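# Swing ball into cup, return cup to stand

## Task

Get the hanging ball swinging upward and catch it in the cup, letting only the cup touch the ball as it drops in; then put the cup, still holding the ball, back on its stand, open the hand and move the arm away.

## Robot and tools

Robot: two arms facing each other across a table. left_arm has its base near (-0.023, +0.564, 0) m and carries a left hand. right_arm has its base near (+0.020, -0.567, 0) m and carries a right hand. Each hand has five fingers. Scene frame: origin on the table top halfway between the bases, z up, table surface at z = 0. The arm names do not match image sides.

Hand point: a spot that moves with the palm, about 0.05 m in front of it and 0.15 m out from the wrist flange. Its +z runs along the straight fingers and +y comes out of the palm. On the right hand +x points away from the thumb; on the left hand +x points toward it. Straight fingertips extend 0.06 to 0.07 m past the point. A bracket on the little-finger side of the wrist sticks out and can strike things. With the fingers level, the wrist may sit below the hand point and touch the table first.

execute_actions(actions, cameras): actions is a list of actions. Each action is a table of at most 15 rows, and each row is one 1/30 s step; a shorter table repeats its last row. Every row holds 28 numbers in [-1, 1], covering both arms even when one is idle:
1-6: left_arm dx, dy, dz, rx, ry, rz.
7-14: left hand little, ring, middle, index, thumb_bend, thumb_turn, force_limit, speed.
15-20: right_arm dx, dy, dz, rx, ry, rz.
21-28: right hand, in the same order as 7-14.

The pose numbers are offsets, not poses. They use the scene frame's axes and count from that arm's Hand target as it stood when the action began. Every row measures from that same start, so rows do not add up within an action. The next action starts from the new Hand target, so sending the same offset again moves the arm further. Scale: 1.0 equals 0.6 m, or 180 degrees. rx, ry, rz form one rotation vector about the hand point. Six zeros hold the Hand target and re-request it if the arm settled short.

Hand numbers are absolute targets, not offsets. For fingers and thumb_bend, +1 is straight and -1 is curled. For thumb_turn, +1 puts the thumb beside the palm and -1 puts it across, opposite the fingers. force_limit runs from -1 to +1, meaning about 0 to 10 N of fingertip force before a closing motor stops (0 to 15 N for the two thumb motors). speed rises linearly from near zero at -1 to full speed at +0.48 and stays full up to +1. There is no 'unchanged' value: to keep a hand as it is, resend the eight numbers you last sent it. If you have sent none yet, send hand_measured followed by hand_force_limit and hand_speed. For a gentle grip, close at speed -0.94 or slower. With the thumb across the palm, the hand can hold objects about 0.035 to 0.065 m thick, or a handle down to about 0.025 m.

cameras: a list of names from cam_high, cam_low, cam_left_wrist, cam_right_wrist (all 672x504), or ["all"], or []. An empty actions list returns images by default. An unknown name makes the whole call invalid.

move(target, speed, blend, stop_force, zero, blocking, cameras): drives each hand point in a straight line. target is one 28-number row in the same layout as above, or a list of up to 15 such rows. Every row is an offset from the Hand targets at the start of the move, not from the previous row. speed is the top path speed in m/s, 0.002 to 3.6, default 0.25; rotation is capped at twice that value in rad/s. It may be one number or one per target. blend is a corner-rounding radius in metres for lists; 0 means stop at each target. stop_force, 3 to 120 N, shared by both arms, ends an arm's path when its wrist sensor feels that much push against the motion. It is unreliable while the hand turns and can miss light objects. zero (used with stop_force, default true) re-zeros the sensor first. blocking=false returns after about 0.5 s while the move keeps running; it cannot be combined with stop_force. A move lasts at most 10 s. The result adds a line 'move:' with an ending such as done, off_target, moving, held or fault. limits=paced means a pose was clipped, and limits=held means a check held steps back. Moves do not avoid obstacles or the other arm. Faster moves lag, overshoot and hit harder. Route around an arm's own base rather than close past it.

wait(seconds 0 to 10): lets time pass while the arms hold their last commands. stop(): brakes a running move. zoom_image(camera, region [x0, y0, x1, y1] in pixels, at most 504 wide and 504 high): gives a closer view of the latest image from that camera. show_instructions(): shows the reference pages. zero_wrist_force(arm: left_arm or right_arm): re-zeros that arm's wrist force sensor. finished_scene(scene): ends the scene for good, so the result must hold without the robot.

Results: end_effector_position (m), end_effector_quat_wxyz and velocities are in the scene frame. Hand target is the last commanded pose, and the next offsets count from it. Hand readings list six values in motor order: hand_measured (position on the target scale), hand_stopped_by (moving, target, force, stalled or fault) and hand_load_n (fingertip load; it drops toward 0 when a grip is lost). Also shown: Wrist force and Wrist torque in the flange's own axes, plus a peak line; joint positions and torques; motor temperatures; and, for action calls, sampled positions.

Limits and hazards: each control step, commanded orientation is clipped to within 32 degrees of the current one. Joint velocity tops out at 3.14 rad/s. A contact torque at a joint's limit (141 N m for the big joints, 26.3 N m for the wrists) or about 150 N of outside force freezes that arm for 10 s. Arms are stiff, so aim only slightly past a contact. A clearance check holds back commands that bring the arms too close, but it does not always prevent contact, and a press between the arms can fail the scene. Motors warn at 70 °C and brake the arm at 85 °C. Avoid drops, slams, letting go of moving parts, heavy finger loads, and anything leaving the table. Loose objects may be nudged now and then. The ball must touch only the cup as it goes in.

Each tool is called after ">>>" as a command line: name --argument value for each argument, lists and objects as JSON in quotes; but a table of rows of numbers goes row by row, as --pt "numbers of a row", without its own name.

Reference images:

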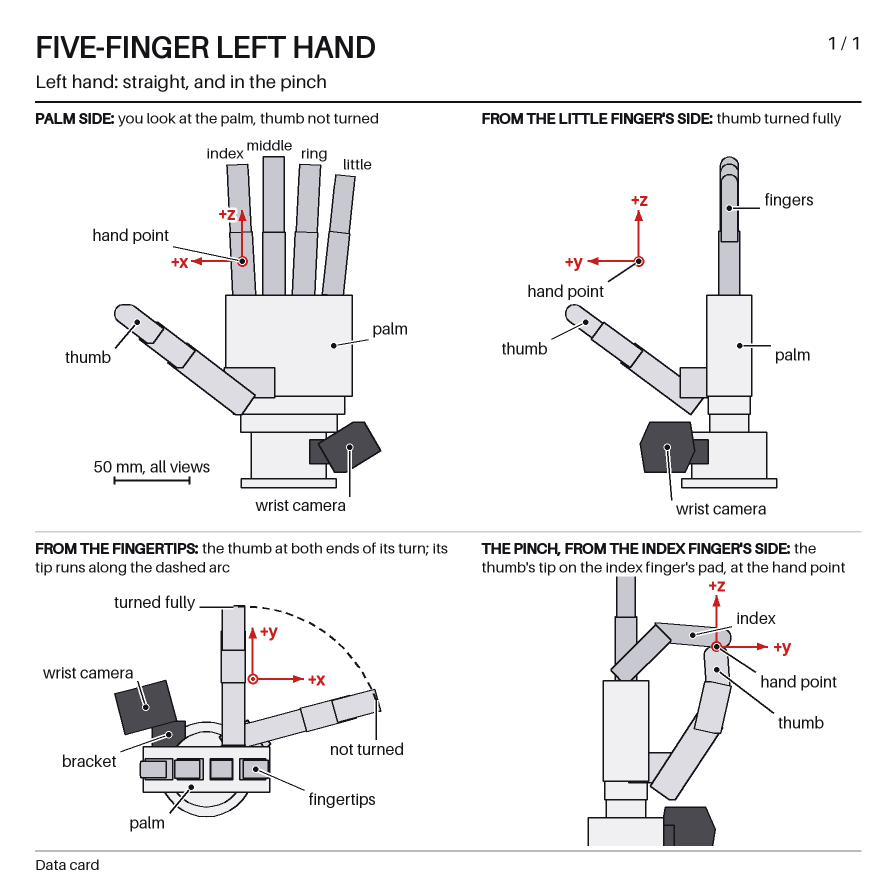

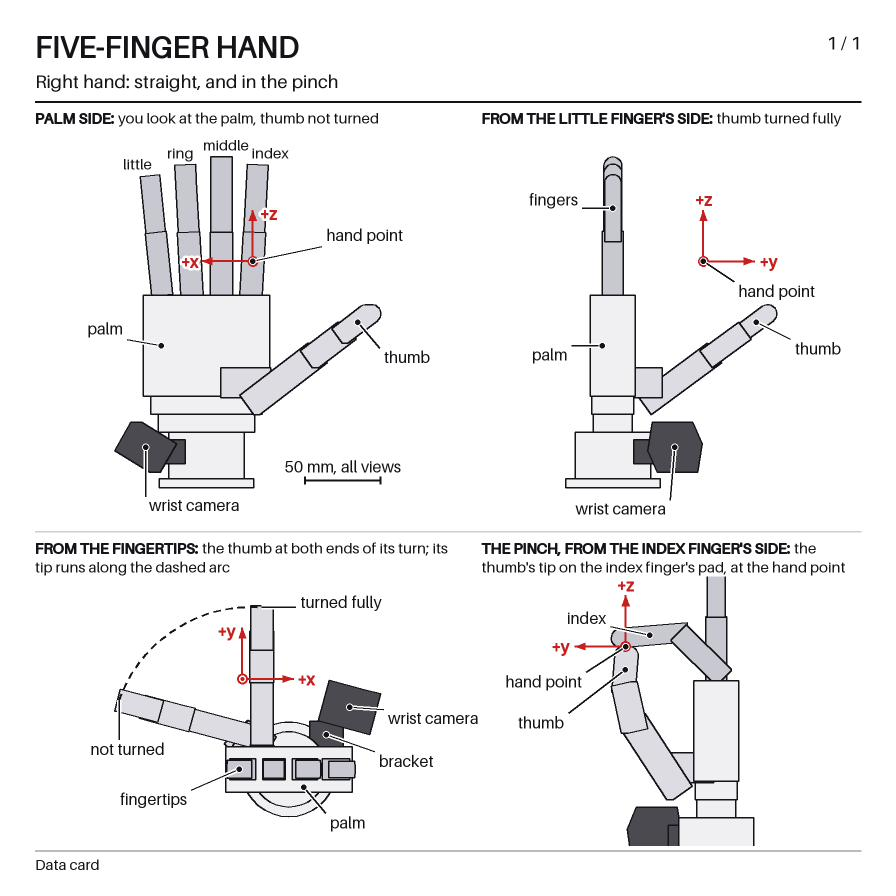

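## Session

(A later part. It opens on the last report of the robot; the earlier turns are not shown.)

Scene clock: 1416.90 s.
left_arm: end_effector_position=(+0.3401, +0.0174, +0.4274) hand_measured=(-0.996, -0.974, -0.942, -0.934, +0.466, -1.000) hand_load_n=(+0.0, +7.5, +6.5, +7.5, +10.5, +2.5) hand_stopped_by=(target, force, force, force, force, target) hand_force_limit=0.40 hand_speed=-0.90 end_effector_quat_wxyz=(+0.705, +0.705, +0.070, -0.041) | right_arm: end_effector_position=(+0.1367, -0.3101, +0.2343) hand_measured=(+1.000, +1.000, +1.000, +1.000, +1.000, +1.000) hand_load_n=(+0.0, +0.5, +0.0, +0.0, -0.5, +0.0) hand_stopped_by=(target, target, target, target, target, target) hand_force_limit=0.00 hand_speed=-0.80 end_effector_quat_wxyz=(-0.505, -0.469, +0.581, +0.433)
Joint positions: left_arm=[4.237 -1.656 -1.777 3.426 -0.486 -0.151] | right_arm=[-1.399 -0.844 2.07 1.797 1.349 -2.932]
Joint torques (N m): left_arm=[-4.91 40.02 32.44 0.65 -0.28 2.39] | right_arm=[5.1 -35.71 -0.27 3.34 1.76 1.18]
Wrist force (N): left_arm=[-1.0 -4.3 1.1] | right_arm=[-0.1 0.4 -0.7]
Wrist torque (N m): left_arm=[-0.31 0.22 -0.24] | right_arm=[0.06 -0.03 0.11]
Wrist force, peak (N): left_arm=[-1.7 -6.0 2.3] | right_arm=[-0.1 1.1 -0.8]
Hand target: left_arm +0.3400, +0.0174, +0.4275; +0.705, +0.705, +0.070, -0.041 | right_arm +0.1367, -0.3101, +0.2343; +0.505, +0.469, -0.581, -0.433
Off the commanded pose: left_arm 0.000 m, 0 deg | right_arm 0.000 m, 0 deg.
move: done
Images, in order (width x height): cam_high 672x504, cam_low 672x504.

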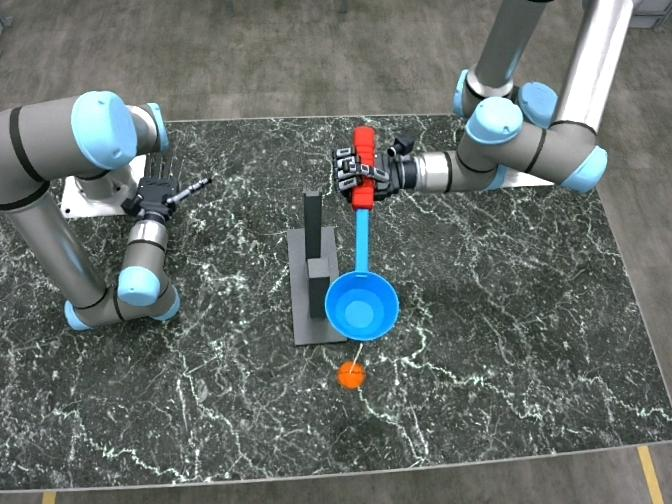

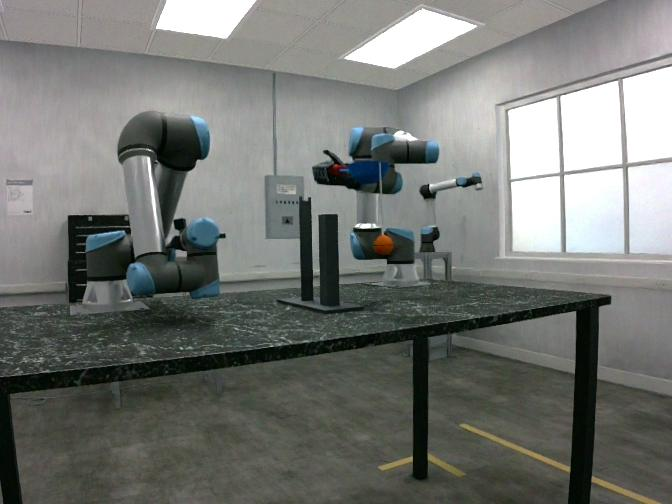

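>>> move --pt "0 0 -0.225 0 0 0 -0.996 -0.996 -0.996 -0.996 -0.98 -1 0.4 -0.9 0 0 0 0 0 0 1 1 1 1 1 1 0 -0.8" --pt "0 0 -0.2592 0 0 0 -0.996 -0.996 -0.996 -0.996 -0.98 -1 0.4 -0.9 0 0 0 0 0 0 1 1 1 1 1 1 0 -0.8" --speed '[0.15, 0.03]'

>>> wait --seconds 1.5

>>> move --target '[0, 0, 0.0217, 0, 0, 0, -0.996, -0.996, -0.996, -0.996, -0.98, -1, 0.4, -0.9, 0, 0, 0, 0, 0, 0, 1, 1, 1, 1, 1, 1, 0, -0.8]' --speed 0.003

>>> move --target '[0, 0, -0.015, 0, 0, 0, -0.996, -0.996, -0.996, -0.996, -0.98, -1, 0.4, -0.9, 0, 0, 0, 0, 0, 0, 1, 1, 1, 1, 1, 1, 0, -0.8]' --speed 0.002

>>> wait --seconds 1.5 --cameras '["cam_high", "cam_low"]'

>>> zoom_image --camera "cam_high" --region '[310, 290, 430, 410]'

Scene clock: 1433.70 s.
left_arm: end_effector_position=(+0.3400, +0.0174, +0.2718) hand_measured=(-0.996, -0.974, -0.942, -0.934, +0.466, -1.000) hand_load_n=(+0.0, +7.0, +6.5, +8.0, +10.5, +2.5) hand_stopped_by=(target, force, force, force, force, target) hand_force_limit=0.40 hand_speed=-0.90 end_effector_quat_wxyz=(+0.705, +0.705, +0.070, -0.041) | right_arm: end_effector_position=(+0.1367, -0.3101, +0.2343) hand_measured=(+1.000, +1.000, +1.000, +1.000, +1.000, +1.000) hand_load_n=(+0.0, +0.0, +0.0, +0.0, +0.0, +0.0) hand_stopped_by=(target, target, target, target, target, target) hand_force_limit=0.00 hand_speed=-0.80 end_effector_quat_wxyz=(-0.505, -0.469, +0.581, +0.433)
Joint positions: left_arm=[4.237 -1.841 -2.007 3.841 -0.487 -0.151] | right_arm=[-1.399 -0.844 2.07 1.797 1.349 -2.932]
Joint torques (N m): left_arm=[-7.37 43.63 24.07 -0.01 -0.4 -1.48] | right_arm=[5.48 -36.2 -0.36 3.27 1.87 1.21]
Wrist force (N): left_arm=[-1.0 -3.9 0.9] | right_arm=[-0.1 0.7 -0.6]
Wrist torque (N m): left_arm=[-0.29 0.20 -0.19] | right_arm=[0.11 -0.04 0.13]
Wrist force, peak (N): left_arm=[-0.4 -6.7 1.2] | right_arm=[-0.1 0.5 -1.3]
Hand target: left_arm +0.3400, +0.0174, +0.2720; +0.705, +0.705, +0.070, -0.041 | right_arm +0.1367, -0.3101, +0.2343; +0.505, +0.469, -0.581, -0.433
Off the commanded pose: left_arm 0.000 m, 0 deg | right_arm 0.000 m, 0 deg.
move: done

Scene clock: 1435.20 s.
left_arm: end_effector_position=(+0.3400, +0.0174, +0.2720) hand_measured=(-0.996, -0.974, -0.942, -0.934, +0.466, -1.000) hand_load_n=(+0.0, +7.0, +6.0, +8.0, +10.5, +2.5) hand_stopped_by=(target, force, force, force, force, target) hand_force_limit=0.40 hand_speed=-0.90 end_effector_quat_wxyz=(+0.705, +0.705, +0.070, -0.041) | right_arm: end_effector_position=(+0.1367, -0.3101, +0.2343) hand_measured=(+1.000, +1.000, +1.000, +1.000, +1.000, +1.000) hand_load_n=(+0.0, +0.0, +0.0, +0.0, +0.0, +0.0) hand_stopped_by=(target, target, target, target, target, target) hand_force_limit=0.00 hand_speed=-0.80 end_effector_quat_wxyz=(-0.505, -0.469, +0.581, +0.433)
Joint positions: left_arm=[4.237 -1.841 -2.007 3.841 -0.487 -0.151] | right_arm=[-1.399 -0.844 2.07 1.797 1.349 -2.932]
Joint torques (N m): left_arm=[-7.2 44.13 28.54 -0.03 -0.96 -1.8] | right_arm=[4.99 -35.81 -0.27 3.18 1.72 1.14]
Wrist force (N): left_arm=[-0.8 -3.8 1.1] | right_arm=[-0.4 0.7 -0.6]
Wrist torque (N m): left_arm=[-0.29 0.19 -0.17] | right_arm=[0.09 0.01 0.10]
Wrist force, peak (N): left_arm=[-1.1 -3.9 1.2] | right_arm=[-0.2 0.6 -1.2]
Hand target: left_arm +0.3400, +0.0174, +0.2720; +0.705, +0.705, +0.070, -0.041 | right_arm +0.1367, -0.3101, +0.2343; +0.505, +0.469, -0.581, -0.433
Off the commanded pose: left_arm 0.000 m, 0 deg | right_arm 0.000 m, 0 deg.
wait: 1.50 s; at rest by 0.17 s

Scene clock: 1439.77 s.
left_arm: end_effector_position=(+0.3400, +0.0174, +0.2850) hand_measured=(-0.996, -0.974, -0.942, -0.934, +0.466, -1.000) hand_load_n=(+0.0, +7.0, +6.0, +8.0, +10.5, +2.5) hand_stopped_by=(target, force, force, force, force, target) hand_force_limit=0.40 hand_speed=-0.90 end_effector_quat_wxyz=(+0.705, +0.705, +0.070, -0.041) | right_arm: end_effector_position=(+0.1367, -0.3101, +0.2343) hand_measured=(+1.000, +1.000, +1.000, +1.000, +1.000, +1.000) hand_load_n=(+0.0, +0.0, +0.0, +0.0, +0.0, +0.0) hand_stopped_by=(target, target, target, target, target, target) hand_force_limit=0.00 hand_speed=-0.80 end_effector_quat_wxyz=(-0.505, -0.469, +0.581, +0.433)
Joint positions: left_arm=[4.237 -1.819 -1.993 3.805 -0.487 -0.151] | right_arm=[-1.399 -0.844 2.07 1.797 1.349 -2.932]
Joint torques (N m): left_arm=[-6.18 40.64 28.17 0.42 -0.84 0.03] | right_arm=[5.44 -36.28 -0.17 3.28 1.87 1.2]
Wrist force (N): left_arm=[-0.7 -4.1 1.2] | right_arm=[-0.3 0.9 -0.9]
Wrist torque (N m): left_arm=[-0.28 0.18 -0.24] | right_arm=[0.15 0.00 0.12]
Wrist force, peak (N): left_arm=[-1.0 -4.4 1.0] | right_arm=[-0.1 0.7 -1.2]
Hand target: left_arm +0.3400, +0.0174, +0.2850; +0.705, +0.705, +0.070, -0.041 | right_arm +0.1367, -0.3101, +0.2343; +0.505, +0.469, -0.581, -0.433
Off the commanded pose: left_arm 0.000 m, 0 deg | right_arm 0.000 m, 0 deg.
move: done

Scene clock: 1444.50 s.
left_arm: end_effector_position=(+0.3400, +0.0174, +0.2760) hand_measured=(-0.996, -0.974, -0.942, -0.934, +0.466, -1.000) hand_load_n=(+0.0, +7.0, +6.5, +8.0, +10.5, +2.5) hand_stopped_by=(target, force, force, force, force, target) hand_force_limit=0.40 hand_speed=-0.90 end_effector_quat_wxyz=(+0.705, +0.705, +0.070, -0.041) | right_arm: end_effector_position=(+0.1367, -0.3101, +0.2343) hand_measured=(+1.000, +1.000, +1.000, +1.000, +1.000, +1.000) hand_load_n=(+0.0, +0.0, +0.0, +0.0, +0.0, +0.0) hand_stopped_by=(target, target, target, target, target, target) hand_force_limit=0.00 hand_speed=-0.80 end_effector_quat_wxyz=(-0.505, -0.469, +0.581, +0.433)
Joint positions: left_arm=[4.237 -1.834 -2.002 3.83 -0.487 -0.151] | right_arm=[-1.399 -0.844 2.07 1.797 1.349 -2.932]
Joint torques (N m): left_arm=[-2.74 22.3 8.44 2.3 -0.12 2.33] | right_arm=[5.07 -35.47 -0.02 3.27 1.86 1.21]
Wrist force (N): left_arm=[-1.3 -3.6 1.2] | right_arm=[-0.1 0.4 -0.6]
Wrist torque (N m): left_arm=[-0.25 0.25 -0.19] | right_arm=[0.05 -0.03 0.11]
Wrist force, peak (N): left_arm=[-1.1 -4.5 1.2] | right_arm=[-0.2 0.9 -1.0]
Hand target: left_arm +0.3400, +0.0174, +0.2760; +0.705, +0.705, +0.070, -0.041 | right_arm +0.1367, -0.3101, +0.2343; +0.505, +0.469, -0.581, -0.433
Off the commanded pose: left_arm 0.000 m, 0 deg | right_arm 0.000 m, 0 deg.
move: done

Scene clock: 1446.00 s.
left_arm: end_effector_position=(+0.3400, +0.0174, +0.2760) hand_measured=(-0.996, -0.974, -0.942, -0.934, +0.466, -1.000) hand_load_n=(+0.0, +7.0, +6.0, +7.5, +10.5, +2.0) hand_stopped_by=(target, force, force, force, force, target) hand_force_limit=0.40 hand_speed=-0.90 end_effector_quat_wxyz=(+0.705, +0.705, +0.070, -0.041) | right_arm: end_effector_position=(+0.1367, -0.3101, +0.2343) hand_measured=(+1.000, +1.000, +1.000, +1.000, +1.000, +1.000) hand_load_n=(+0.0, +0.0, +0.0, +0.0, +0.0, +0.0) hand_stopped_by=(target, target, target, target, target, target) hand_force_limit=0.00 hand_speed=-0.80 end_effector_quat_wxyz=(-0.505, -0.469, +0.581, +0.433)
Joint positions: left_arm=[4.237 -1.834 -2.002 3.83 -0.487 -0.151] | right_arm=[-1.399 -0.844 2.07 1.797 1.349 -2.932]
Joint torques (N m): left_arm=[-1.27 35.26 17.26 0.36 0.13 1.32] | right_arm=[5.29 -36.21 -0.1 3.35 1.76 1.22]
Wrist force (N): left_arm=[-1.0 -3.5 0.9] | right_arm=[-0.1 0.6 -0.6]
Wrist torque (N m): left_arm=[-0.24 0.21 -0.19] | right_arm=[0.09 -0.03 0.11]
Wrist force, peak (N): left_arm=[-0.9 -3.9 1.4] | right_arm=[-0.1 0.9 -1.1]
Hand target: left_arm +0.3400, +0.0174, +0.2760; +0.705, +0.705, +0.070, -0.041 | right_arm +0.1367, -0.3101, +0.2343; +0.505, +0.469, -0.581, -0.433
Off the commanded pose: left_arm 0.000 m, 0 deg | right_arm 0.000 m, 0 deg.
wait: 1.50 s; at rest by 0.17 s
Images, in order (width x height): cam_high 672x504, cam_low 672x504.

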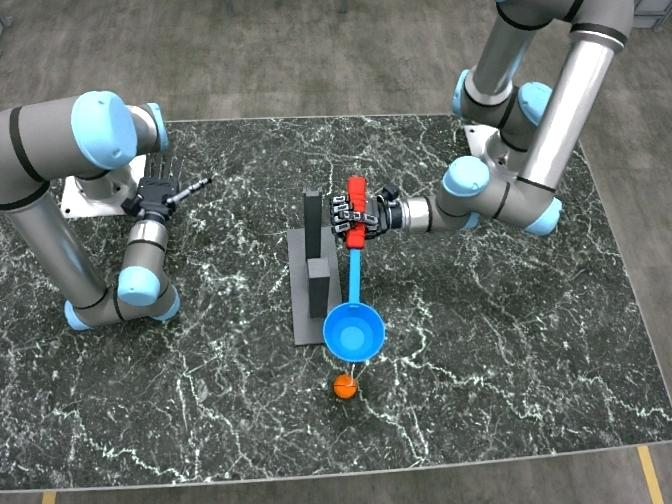

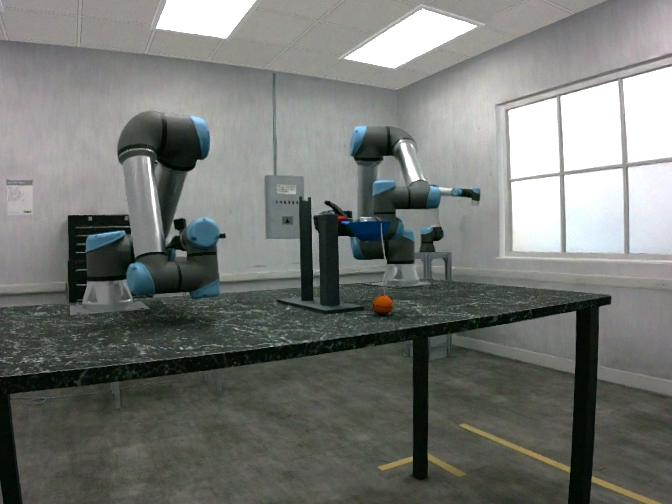

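Scaled by 4.200 from the camera's 672x504 image, which has a finer 960x720 frame.

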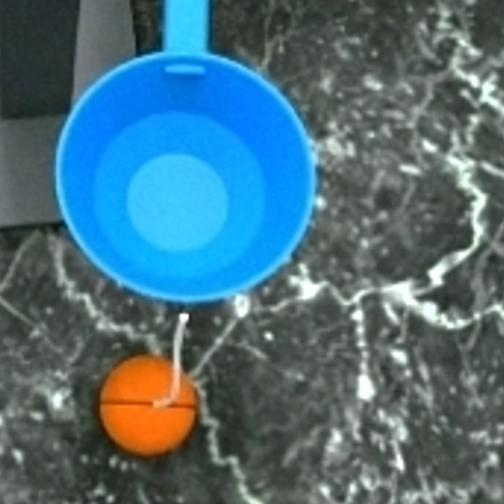

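>>> move --pt "0 0 0.2 0 0 0 -0.996 -0.996 -0.996 -0.996 -0.98 -1 0.4 -0.9 0 0 0 0 0 0 1 1 1 1 1 1 0 -0.8" --pt "-0.0583 0.071 0.2 0 0 0 -0.996 -0.996 -0.996 -0.996 -0.98 -1 0.4 -0.9 0 0 0 0 0 0 1 1 1 1 1 1 0 -0.8" --pt "-0.0583 0.071 0.02 0 0 0 -0.996 -0.996 -0.996 -0.996 -0.98 -1 0.4 -0.9 0 0 0 0 0 0 1 1 1 1 1 1 0 -0.8" --speed '[0.1, 0.05, 0.1]' --cameras '["cam_high", "cam_low"]'

Scene clock: 1511.97 s.
left_arm: end_effector_position=(+0.3050, +0.0600, +0.2879) hand_measured=(-0.996, -0.974, -0.942, -0.934, +0.466, -1.000) hand_load_n=(+0.0, +7.5, +6.5, +8.0, +10.5, +2.5) hand_stopped_by=(target, force, force, force, force, target) hand_force_limit=0.40 hand_speed=-0.90 end_effector_quat_wxyz=(+0.705, +0.705, +0.070, -0.041) | right_arm: end_effector_position=(+0.1367, -0.3101, +0.2343) hand_measured=(+1.000, +1.000, +1.000, +1.000, +1.000, +1.000) hand_load_n=(+0.0, -0.5, +0.0, +0.0, +0.0, +0.0) hand_stopped_by=(target, target, target, target, target, target) hand_force_limit=0.00 hand_speed=-0.80 end_effector_quat_wxyz=(-0.505, -0.469, +0.581, +0.433)
Joint positions: left_arm=[4.302 -1.694 -2.14 3.827 -0.421 -0.15] | right_arm=[-1.399 -0.844 2.07 1.797 1.349 -2.932]
Joint torques (N m): left_arm=[-7.43 35.47 28.17 0.75 -1.31 0.54] | right_arm=[5.11 -36.16 -0.04 3.35 1.79 1.25]
Wrist force (N): left_arm=[-1.0 -4.2 1.3] | right_arm=[0.1 0.7 -0.7]
Wrist torque (N m): left_arm=[-0.33 0.22 -0.23] | right_arm=[0.11 -0.07 0.14]
Wrist force, peak (N): left_arm=[-1.0 -6.0 1.1] | right_arm=[-0.2 0.7 -1.2]
Hand target: left_arm +0.3051, +0.0600, +0.2880; +0.705, +0.705, +0.070, -0.041 | right_arm +0.1367, -0.3101, +0.2343; +0.505, +0.469, -0.581, -0.433
Off the commanded pose: left_arm 0.000 m, 0 deg | right_arm 0.000 m, 0 deg.
move: done
Images, in order (width x height): cam_high 672x504, cam_low 672x504.

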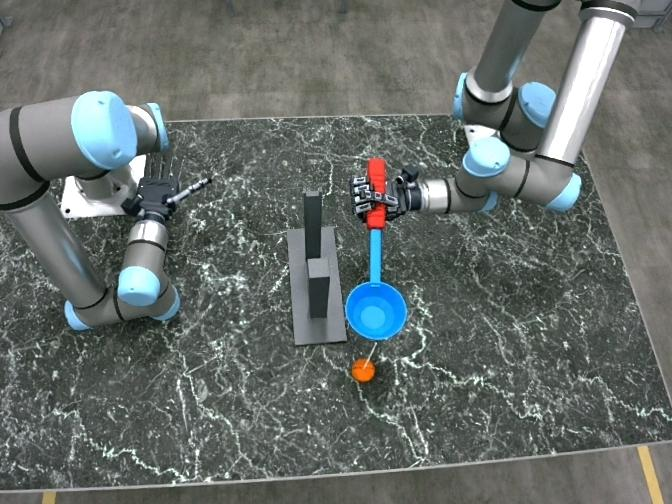

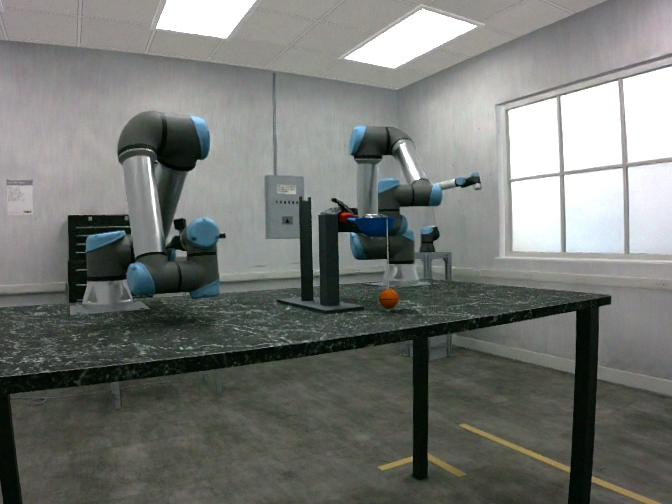

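>>> move --target '[0, 0, -0.0267, 0, 0, 0, -0.996, -0.996, -0.996, -0.996, -0.98, -1, 0.4, -0.9, 0, 0, 0, 0, 0, 0, 1, 1, 1, 1, 1, 1, 0, -0.8]' --speed 0.02

>>> wait --seconds 1.5

>>> move --target '[0, 0, 0.0217, 0, 0, 0, -0.996, -0.996, -0.996, -0.996, -0.98, -1, 0.4, -0.9, 0, 0, 0, 0, 0, 0, 1, 1, 1, 1, 1, 1, 0, -0.8]' --speed 0.003

>>> move --target '[0, 0, -0.015, 0, 0, 0, -0.996, -0.996, -0.996, -0.996, -0.98, -1, 0.4, -0.9, 0, 0, 0, 0, 0, 0, 1, 1, 1, 1, 1, 1, 0, -0.8]' --speed 0.002

>>> wait --seconds 1.5 --cameras '["cam_high"]'

>>> zoom_image --camera "cam_high" --region '[310, 290, 430, 410]'

Scene clock: 1521.50 s.
left_arm: end_effector_position=(+0.3050, +0.0600, +0.2718) hand_measured=(-0.996, -0.974, -0.942, -0.934, +0.466, -1.000) hand_load_n=(+0.0, +7.0, +6.0, +7.5, +10.5, +2.5) hand_stopped_by=(target, force, force, force, force, target) hand_force_limit=0.40 hand_speed=-0.90 end_effector_quat_wxyz=(+0.705, +0.705, +0.070, -0.041) | right_arm: end_effector_position=(+0.1367, -0.3101, +0.2343) hand_measured=(+1.000, +1.000, +1.000, +1.000, +1.000, +1.000) hand_load_n=(+0.0, +0.0, -0.5, +0.0, +0.0, +0.0) hand_stopped_by=(target, target, target, target, target, target) hand_force_limit=0.00 hand_speed=-0.80 end_effector_quat_wxyz=(-0.505, -0.469, +0.581, +0.433)
Joint positions: left_arm=[4.302 -1.724 -2.159 3.876 -0.421 -0.15] | right_arm=[-1.399 -0.844 2.07 1.797 1.349 -2.932]
Joint torques (N m): left_arm=[-4.18 37.31 18.57 -0.17 0.23 -1.24] | right_arm=[5.13 -36.1 -0.03 3.4 1.73 1.27]
Wrist force (N): left_arm=[-1.3 -3.8 1.4] | right_arm=[-0.1 0.6 -0.9]
Wrist torque (N m): left_arm=[-0.31 0.26 -0.19] | right_arm=[0.11 -0.03 0.12]
Wrist force, peak (N): left_arm=[-0.9 -4.7 1.3] | right_arm=[0.0 0.8 -1.1]
Hand target: left_arm +0.3051, +0.0600, +0.2720; +0.705, +0.705, +0.070, -0.041 | right_arm +0.1367, -0.3101, +0.2343; +0.505, +0.469, -0.581, -0.433
Off the commanded pose: left_arm 0.000 m, 0 deg | right_arm 0.000 m, 0 deg.
move: done

Scene clock: 1523.00 s.
left_arm: end_effector_position=(+0.3051, +0.0600, +0.2720) hand_measured=(-0.996, -0.974, -0.942, -0.934, +0.466, -1.000) hand_load_n=(+0.0, +7.0, +6.5, +8.0, +10.5, +2.5) hand_stopped_by=(target, force, force, force, force, target) hand_force_limit=0.40 hand_speed=-0.90 end_effector_quat_wxyz=(+0.705, +0.705, +0.070, -0.041) | right_arm: end_effector_position=(+0.1367, -0.3101, +0.2343) hand_measured=(+1.000, +1.000, +1.000, +1.000, +1.000, +1.000) hand_load_n=(+0.0, +0.0, +0.5, +0.0, +0.0, +0.0) hand_stopped_by=(target, target, target, target, target, target) hand_force_limit=0.00 hand_speed=-0.80 end_effector_quat_wxyz=(-0.505, -0.469, +0.581, +0.433)
Joint positions: left_arm=[4.302 -1.724 -2.159 3.875 -0.421 -0.15] | right_arm=[-1.399 -0.844 2.07 1.797 1.349 -2.932]
Joint torques (N m): left_arm=[-2.44 37.85 26.58 0.29 0.53 -1.92] | right_arm=[5.08 -36.59 0.16 3.27 1.79 1.17]
Wrist force (N): left_arm=[-1.1 -3.7 1.2] | right_arm=[-0.1 0.7 -0.7]
Wrist torque (N m): left_arm=[-0.28 0.22 -0.18] | right_arm=[0.10 -0.03 0.12]
Wrist force, peak (N): left_arm=[-1.1 -4.1 1.3] | right_arm=[-0.3 0.6 -1.0]
Hand target: left_arm +0.3051, +0.0600, +0.2720; +0.705, +0.705, +0.070, -0.041 | right_arm +0.1367, -0.3101, +0.2343; +0.505, +0.469, -0.581, -0.433
Off the commanded pose: left_arm 0.000 m, 0 deg | right_arm 0.000 m, 0 deg.
wait: 1.50 s; at rest by 0.17 s

Scene clock: 1527.57 s.
left_arm: end_effector_position=(+0.3051, +0.0600, +0.2850) hand_measured=(-0.996, -0.974, -0.942, -0.934, +0.466, -1.000) hand_load_n=(+0.0, +7.5, +6.5, +8.0, +10.5, +2.5) hand_stopped_by=(target, force, force, force, force, target) hand_force_limit=0.40 hand_speed=-0.90 end_effector_quat_wxyz=(+0.705, +0.705, +0.070, -0.041) | right_arm: end_effector_position=(+0.1367, -0.3101, +0.2343) hand_measured=(+1.000, +1.000, +1.000, +1.000, +1.000, +1.000) hand_load_n=(+0.0, +0.0, +0.5, +0.0, +0.0, +0.0) hand_stopped_by=(target, target, target, target, target, target) hand_force_limit=0.00 hand_speed=-0.80 end_effector_quat_wxyz=(-0.505, -0.469, +0.581, +0.433)
Joint positions: left_arm=[4.302 -1.699 -2.144 3.836 -0.421 -0.15] | right_arm=[-1.399 -0.844 2.07 1.797 1.349 -2.932]
Joint torques (N m): left_arm=[-3.7 34.8 24.99 0.89 1.3 0.59] | right_arm=[4.92 -36.44 0.07 3.43 1.8 1.12]
Wrist force (N): left_arm=[-1.1 -4.1 1.3] | right_arm=[0.0 0.8 -0.8]
Wrist torque (N m): left_arm=[-0.31 0.25 -0.25] | right_arm=[0.12 -0.05 0.13]
Wrist force, peak (N): left_arm=[-0.9 -4.4 1.5] | right_arm=[0.0 0.7 -1.2]
Hand target: left_arm +0.3051, +0.0600, +0.2850; +0.705, +0.705, +0.070, -0.041 | right_arm +0.1367, -0.3101, +0.2343; +0.505, +0.469, -0.581, -0.433
Off the commanded pose: left_arm 0.000 m, 0 deg | right_arm 0.000 m, 0 deg.
move: done

Scene clock: 1532.30 s.
left_arm: end_effector_position=(+0.3051, +0.0600, +0.2760) hand_measured=(-0.996, -0.974, -0.942, -0.934, +0.466, -1.000) hand_load_n=(+0.0, +7.0, +6.5, +7.5, +10.5, +2.5) hand_stopped_by=(target, force, force, force, force, target) hand_force_limit=0.40 hand_speed=-0.90 end_effector_quat_wxyz=(+0.705, +0.705, +0.070, -0.041) | right_arm: end_effector_position=(+0.1367, -0.3101, +0.2343) hand_measured=(+1.000, +1.000, +1.000, +1.000, +1.000, +1.000) hand_load_n=(+0.0, +0.0, +0.0, +0.0, +0.0, +0.0) hand_stopped_by=(target, target, target, target, target, target) hand_force_limit=0.00 hand_speed=-0.80 end_effector_quat_wxyz=(-0.505, -0.469, +0.581, +0.433)
Joint positions: left_arm=[4.302 -1.716 -2.155 3.863 -0.421 -0.15] | right_arm=[-1.399 -0.844 2.07 1.797 1.349 -2.932]
Joint torques (N m): left_arm=[-0.28 17.39 8.6 2.2 1.23 2.02] | right_arm=[5.08 -36.43 -0.05 3.36 1.81 1.2]
Wrist force (N): left_arm=[-1.4 -3.7 1.4] | right_arm=[-0.2 0.4 -0.6]
Wrist torque (N m): left_arm=[-0.29 0.28 -0.18] | right_arm=[0.05 -0.02 0.10]
Wrist force, peak (N): left_arm=[-1.1 -4.6 1.4] | right_arm=[0.1 0.6 -1.3]
Hand target: left_arm +0.3051, +0.0600, +0.2760; +0.705, +0.705, +0.070, -0.041 | right_arm +0.1367, -0.3101, +0.2343; +0.505, +0.469, -0.581, -0.433
Off the commanded pose: left_arm 0.000 m, 0 deg | right_arm 0.000 m, 0 deg.
move: done

Scene clock: 1533.80 s.
left_arm: end_effector_position=(+0.3051, +0.0600, +0.2760) hand_measured=(-0.996, -0.974, -0.942, -0.934, +0.466, -1.000) hand_load_n=(+0.0, +7.0, +6.5, +7.5, +10.5, +2.5) hand_stopped_by=(target, force, force, force, force, target) hand_force_limit=0.40 hand_speed=-0.90 end_effector_quat_wxyz=(+0.705, +0.705, +0.070, -0.041) | right_arm: end_effector_position=(+0.1367, -0.3101, +0.2343) hand_measured=(+1.000, +1.000, +1.000, +1.000, +1.000, +1.000) hand_load_n=(+0.0, +0.0, +0.0, +0.0, +0.0, +0.0) hand_stopped_by=(target, target, target, target, target, target) hand_force_limit=0.00 hand_speed=-0.80 end_effector_quat_wxyz=(-0.505, -0.469, +0.581, +0.433)
Joint positions: left_arm=[4.302 -1.716 -2.155 3.863 -0.421 -0.15] | right_arm=[-1.399 -0.844 2.07 1.797 1.349 -2.932]
Joint torques (N m): left_arm=[-0.79 31.05 17.47 0.1 0.98 0.41] | right_arm=[5.24 -36.28 -0.74 3.3 1.79 1.2]
Wrist force (N): left_arm=[-1.1 -3.9 1.2] | right_arm=[-0.1 0.6 -0.9]
Wrist torque (N m): left_arm=[-0.32 0.24 -0.16] | right_arm=[0.11 -0.03 0.12]
Wrist force, peak (N): left_arm=[-1.1 -4.0 1.2] | right_arm=[-0.3 0.7 -1.1]
Hand target: left_arm +0.3051, +0.0600, +0.2760; +0.705, +0.705, +0.070, -0.041 | right_arm +0.1367, -0.3101, +0.2343; +0.505, +0.469, -0.581, -0.433
Off the commanded pose: left_arm 0.000 m, 0 deg | right_arm 0.000 m, 0 deg.
wait: 1.50 s; at rest by 0.17 s
Images, in order (width x height): cam_high 672x504.

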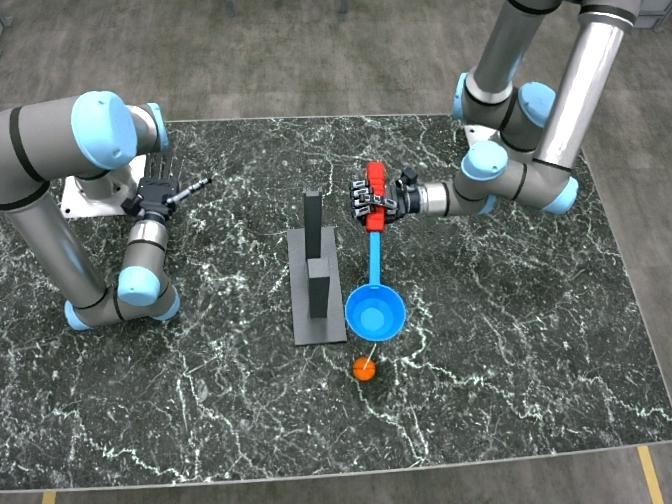

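Scaled by 4.200 from the camera's 672x504 image, which has a finer 960x720 frame.

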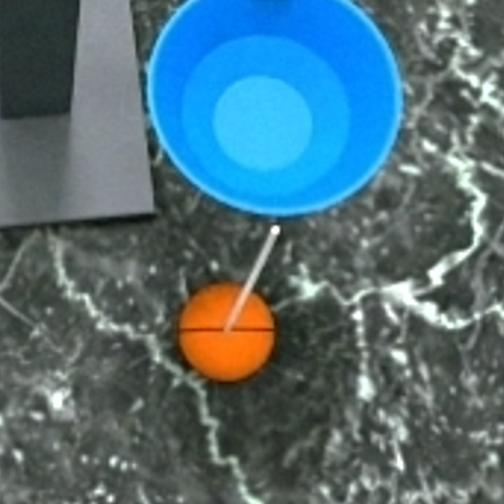

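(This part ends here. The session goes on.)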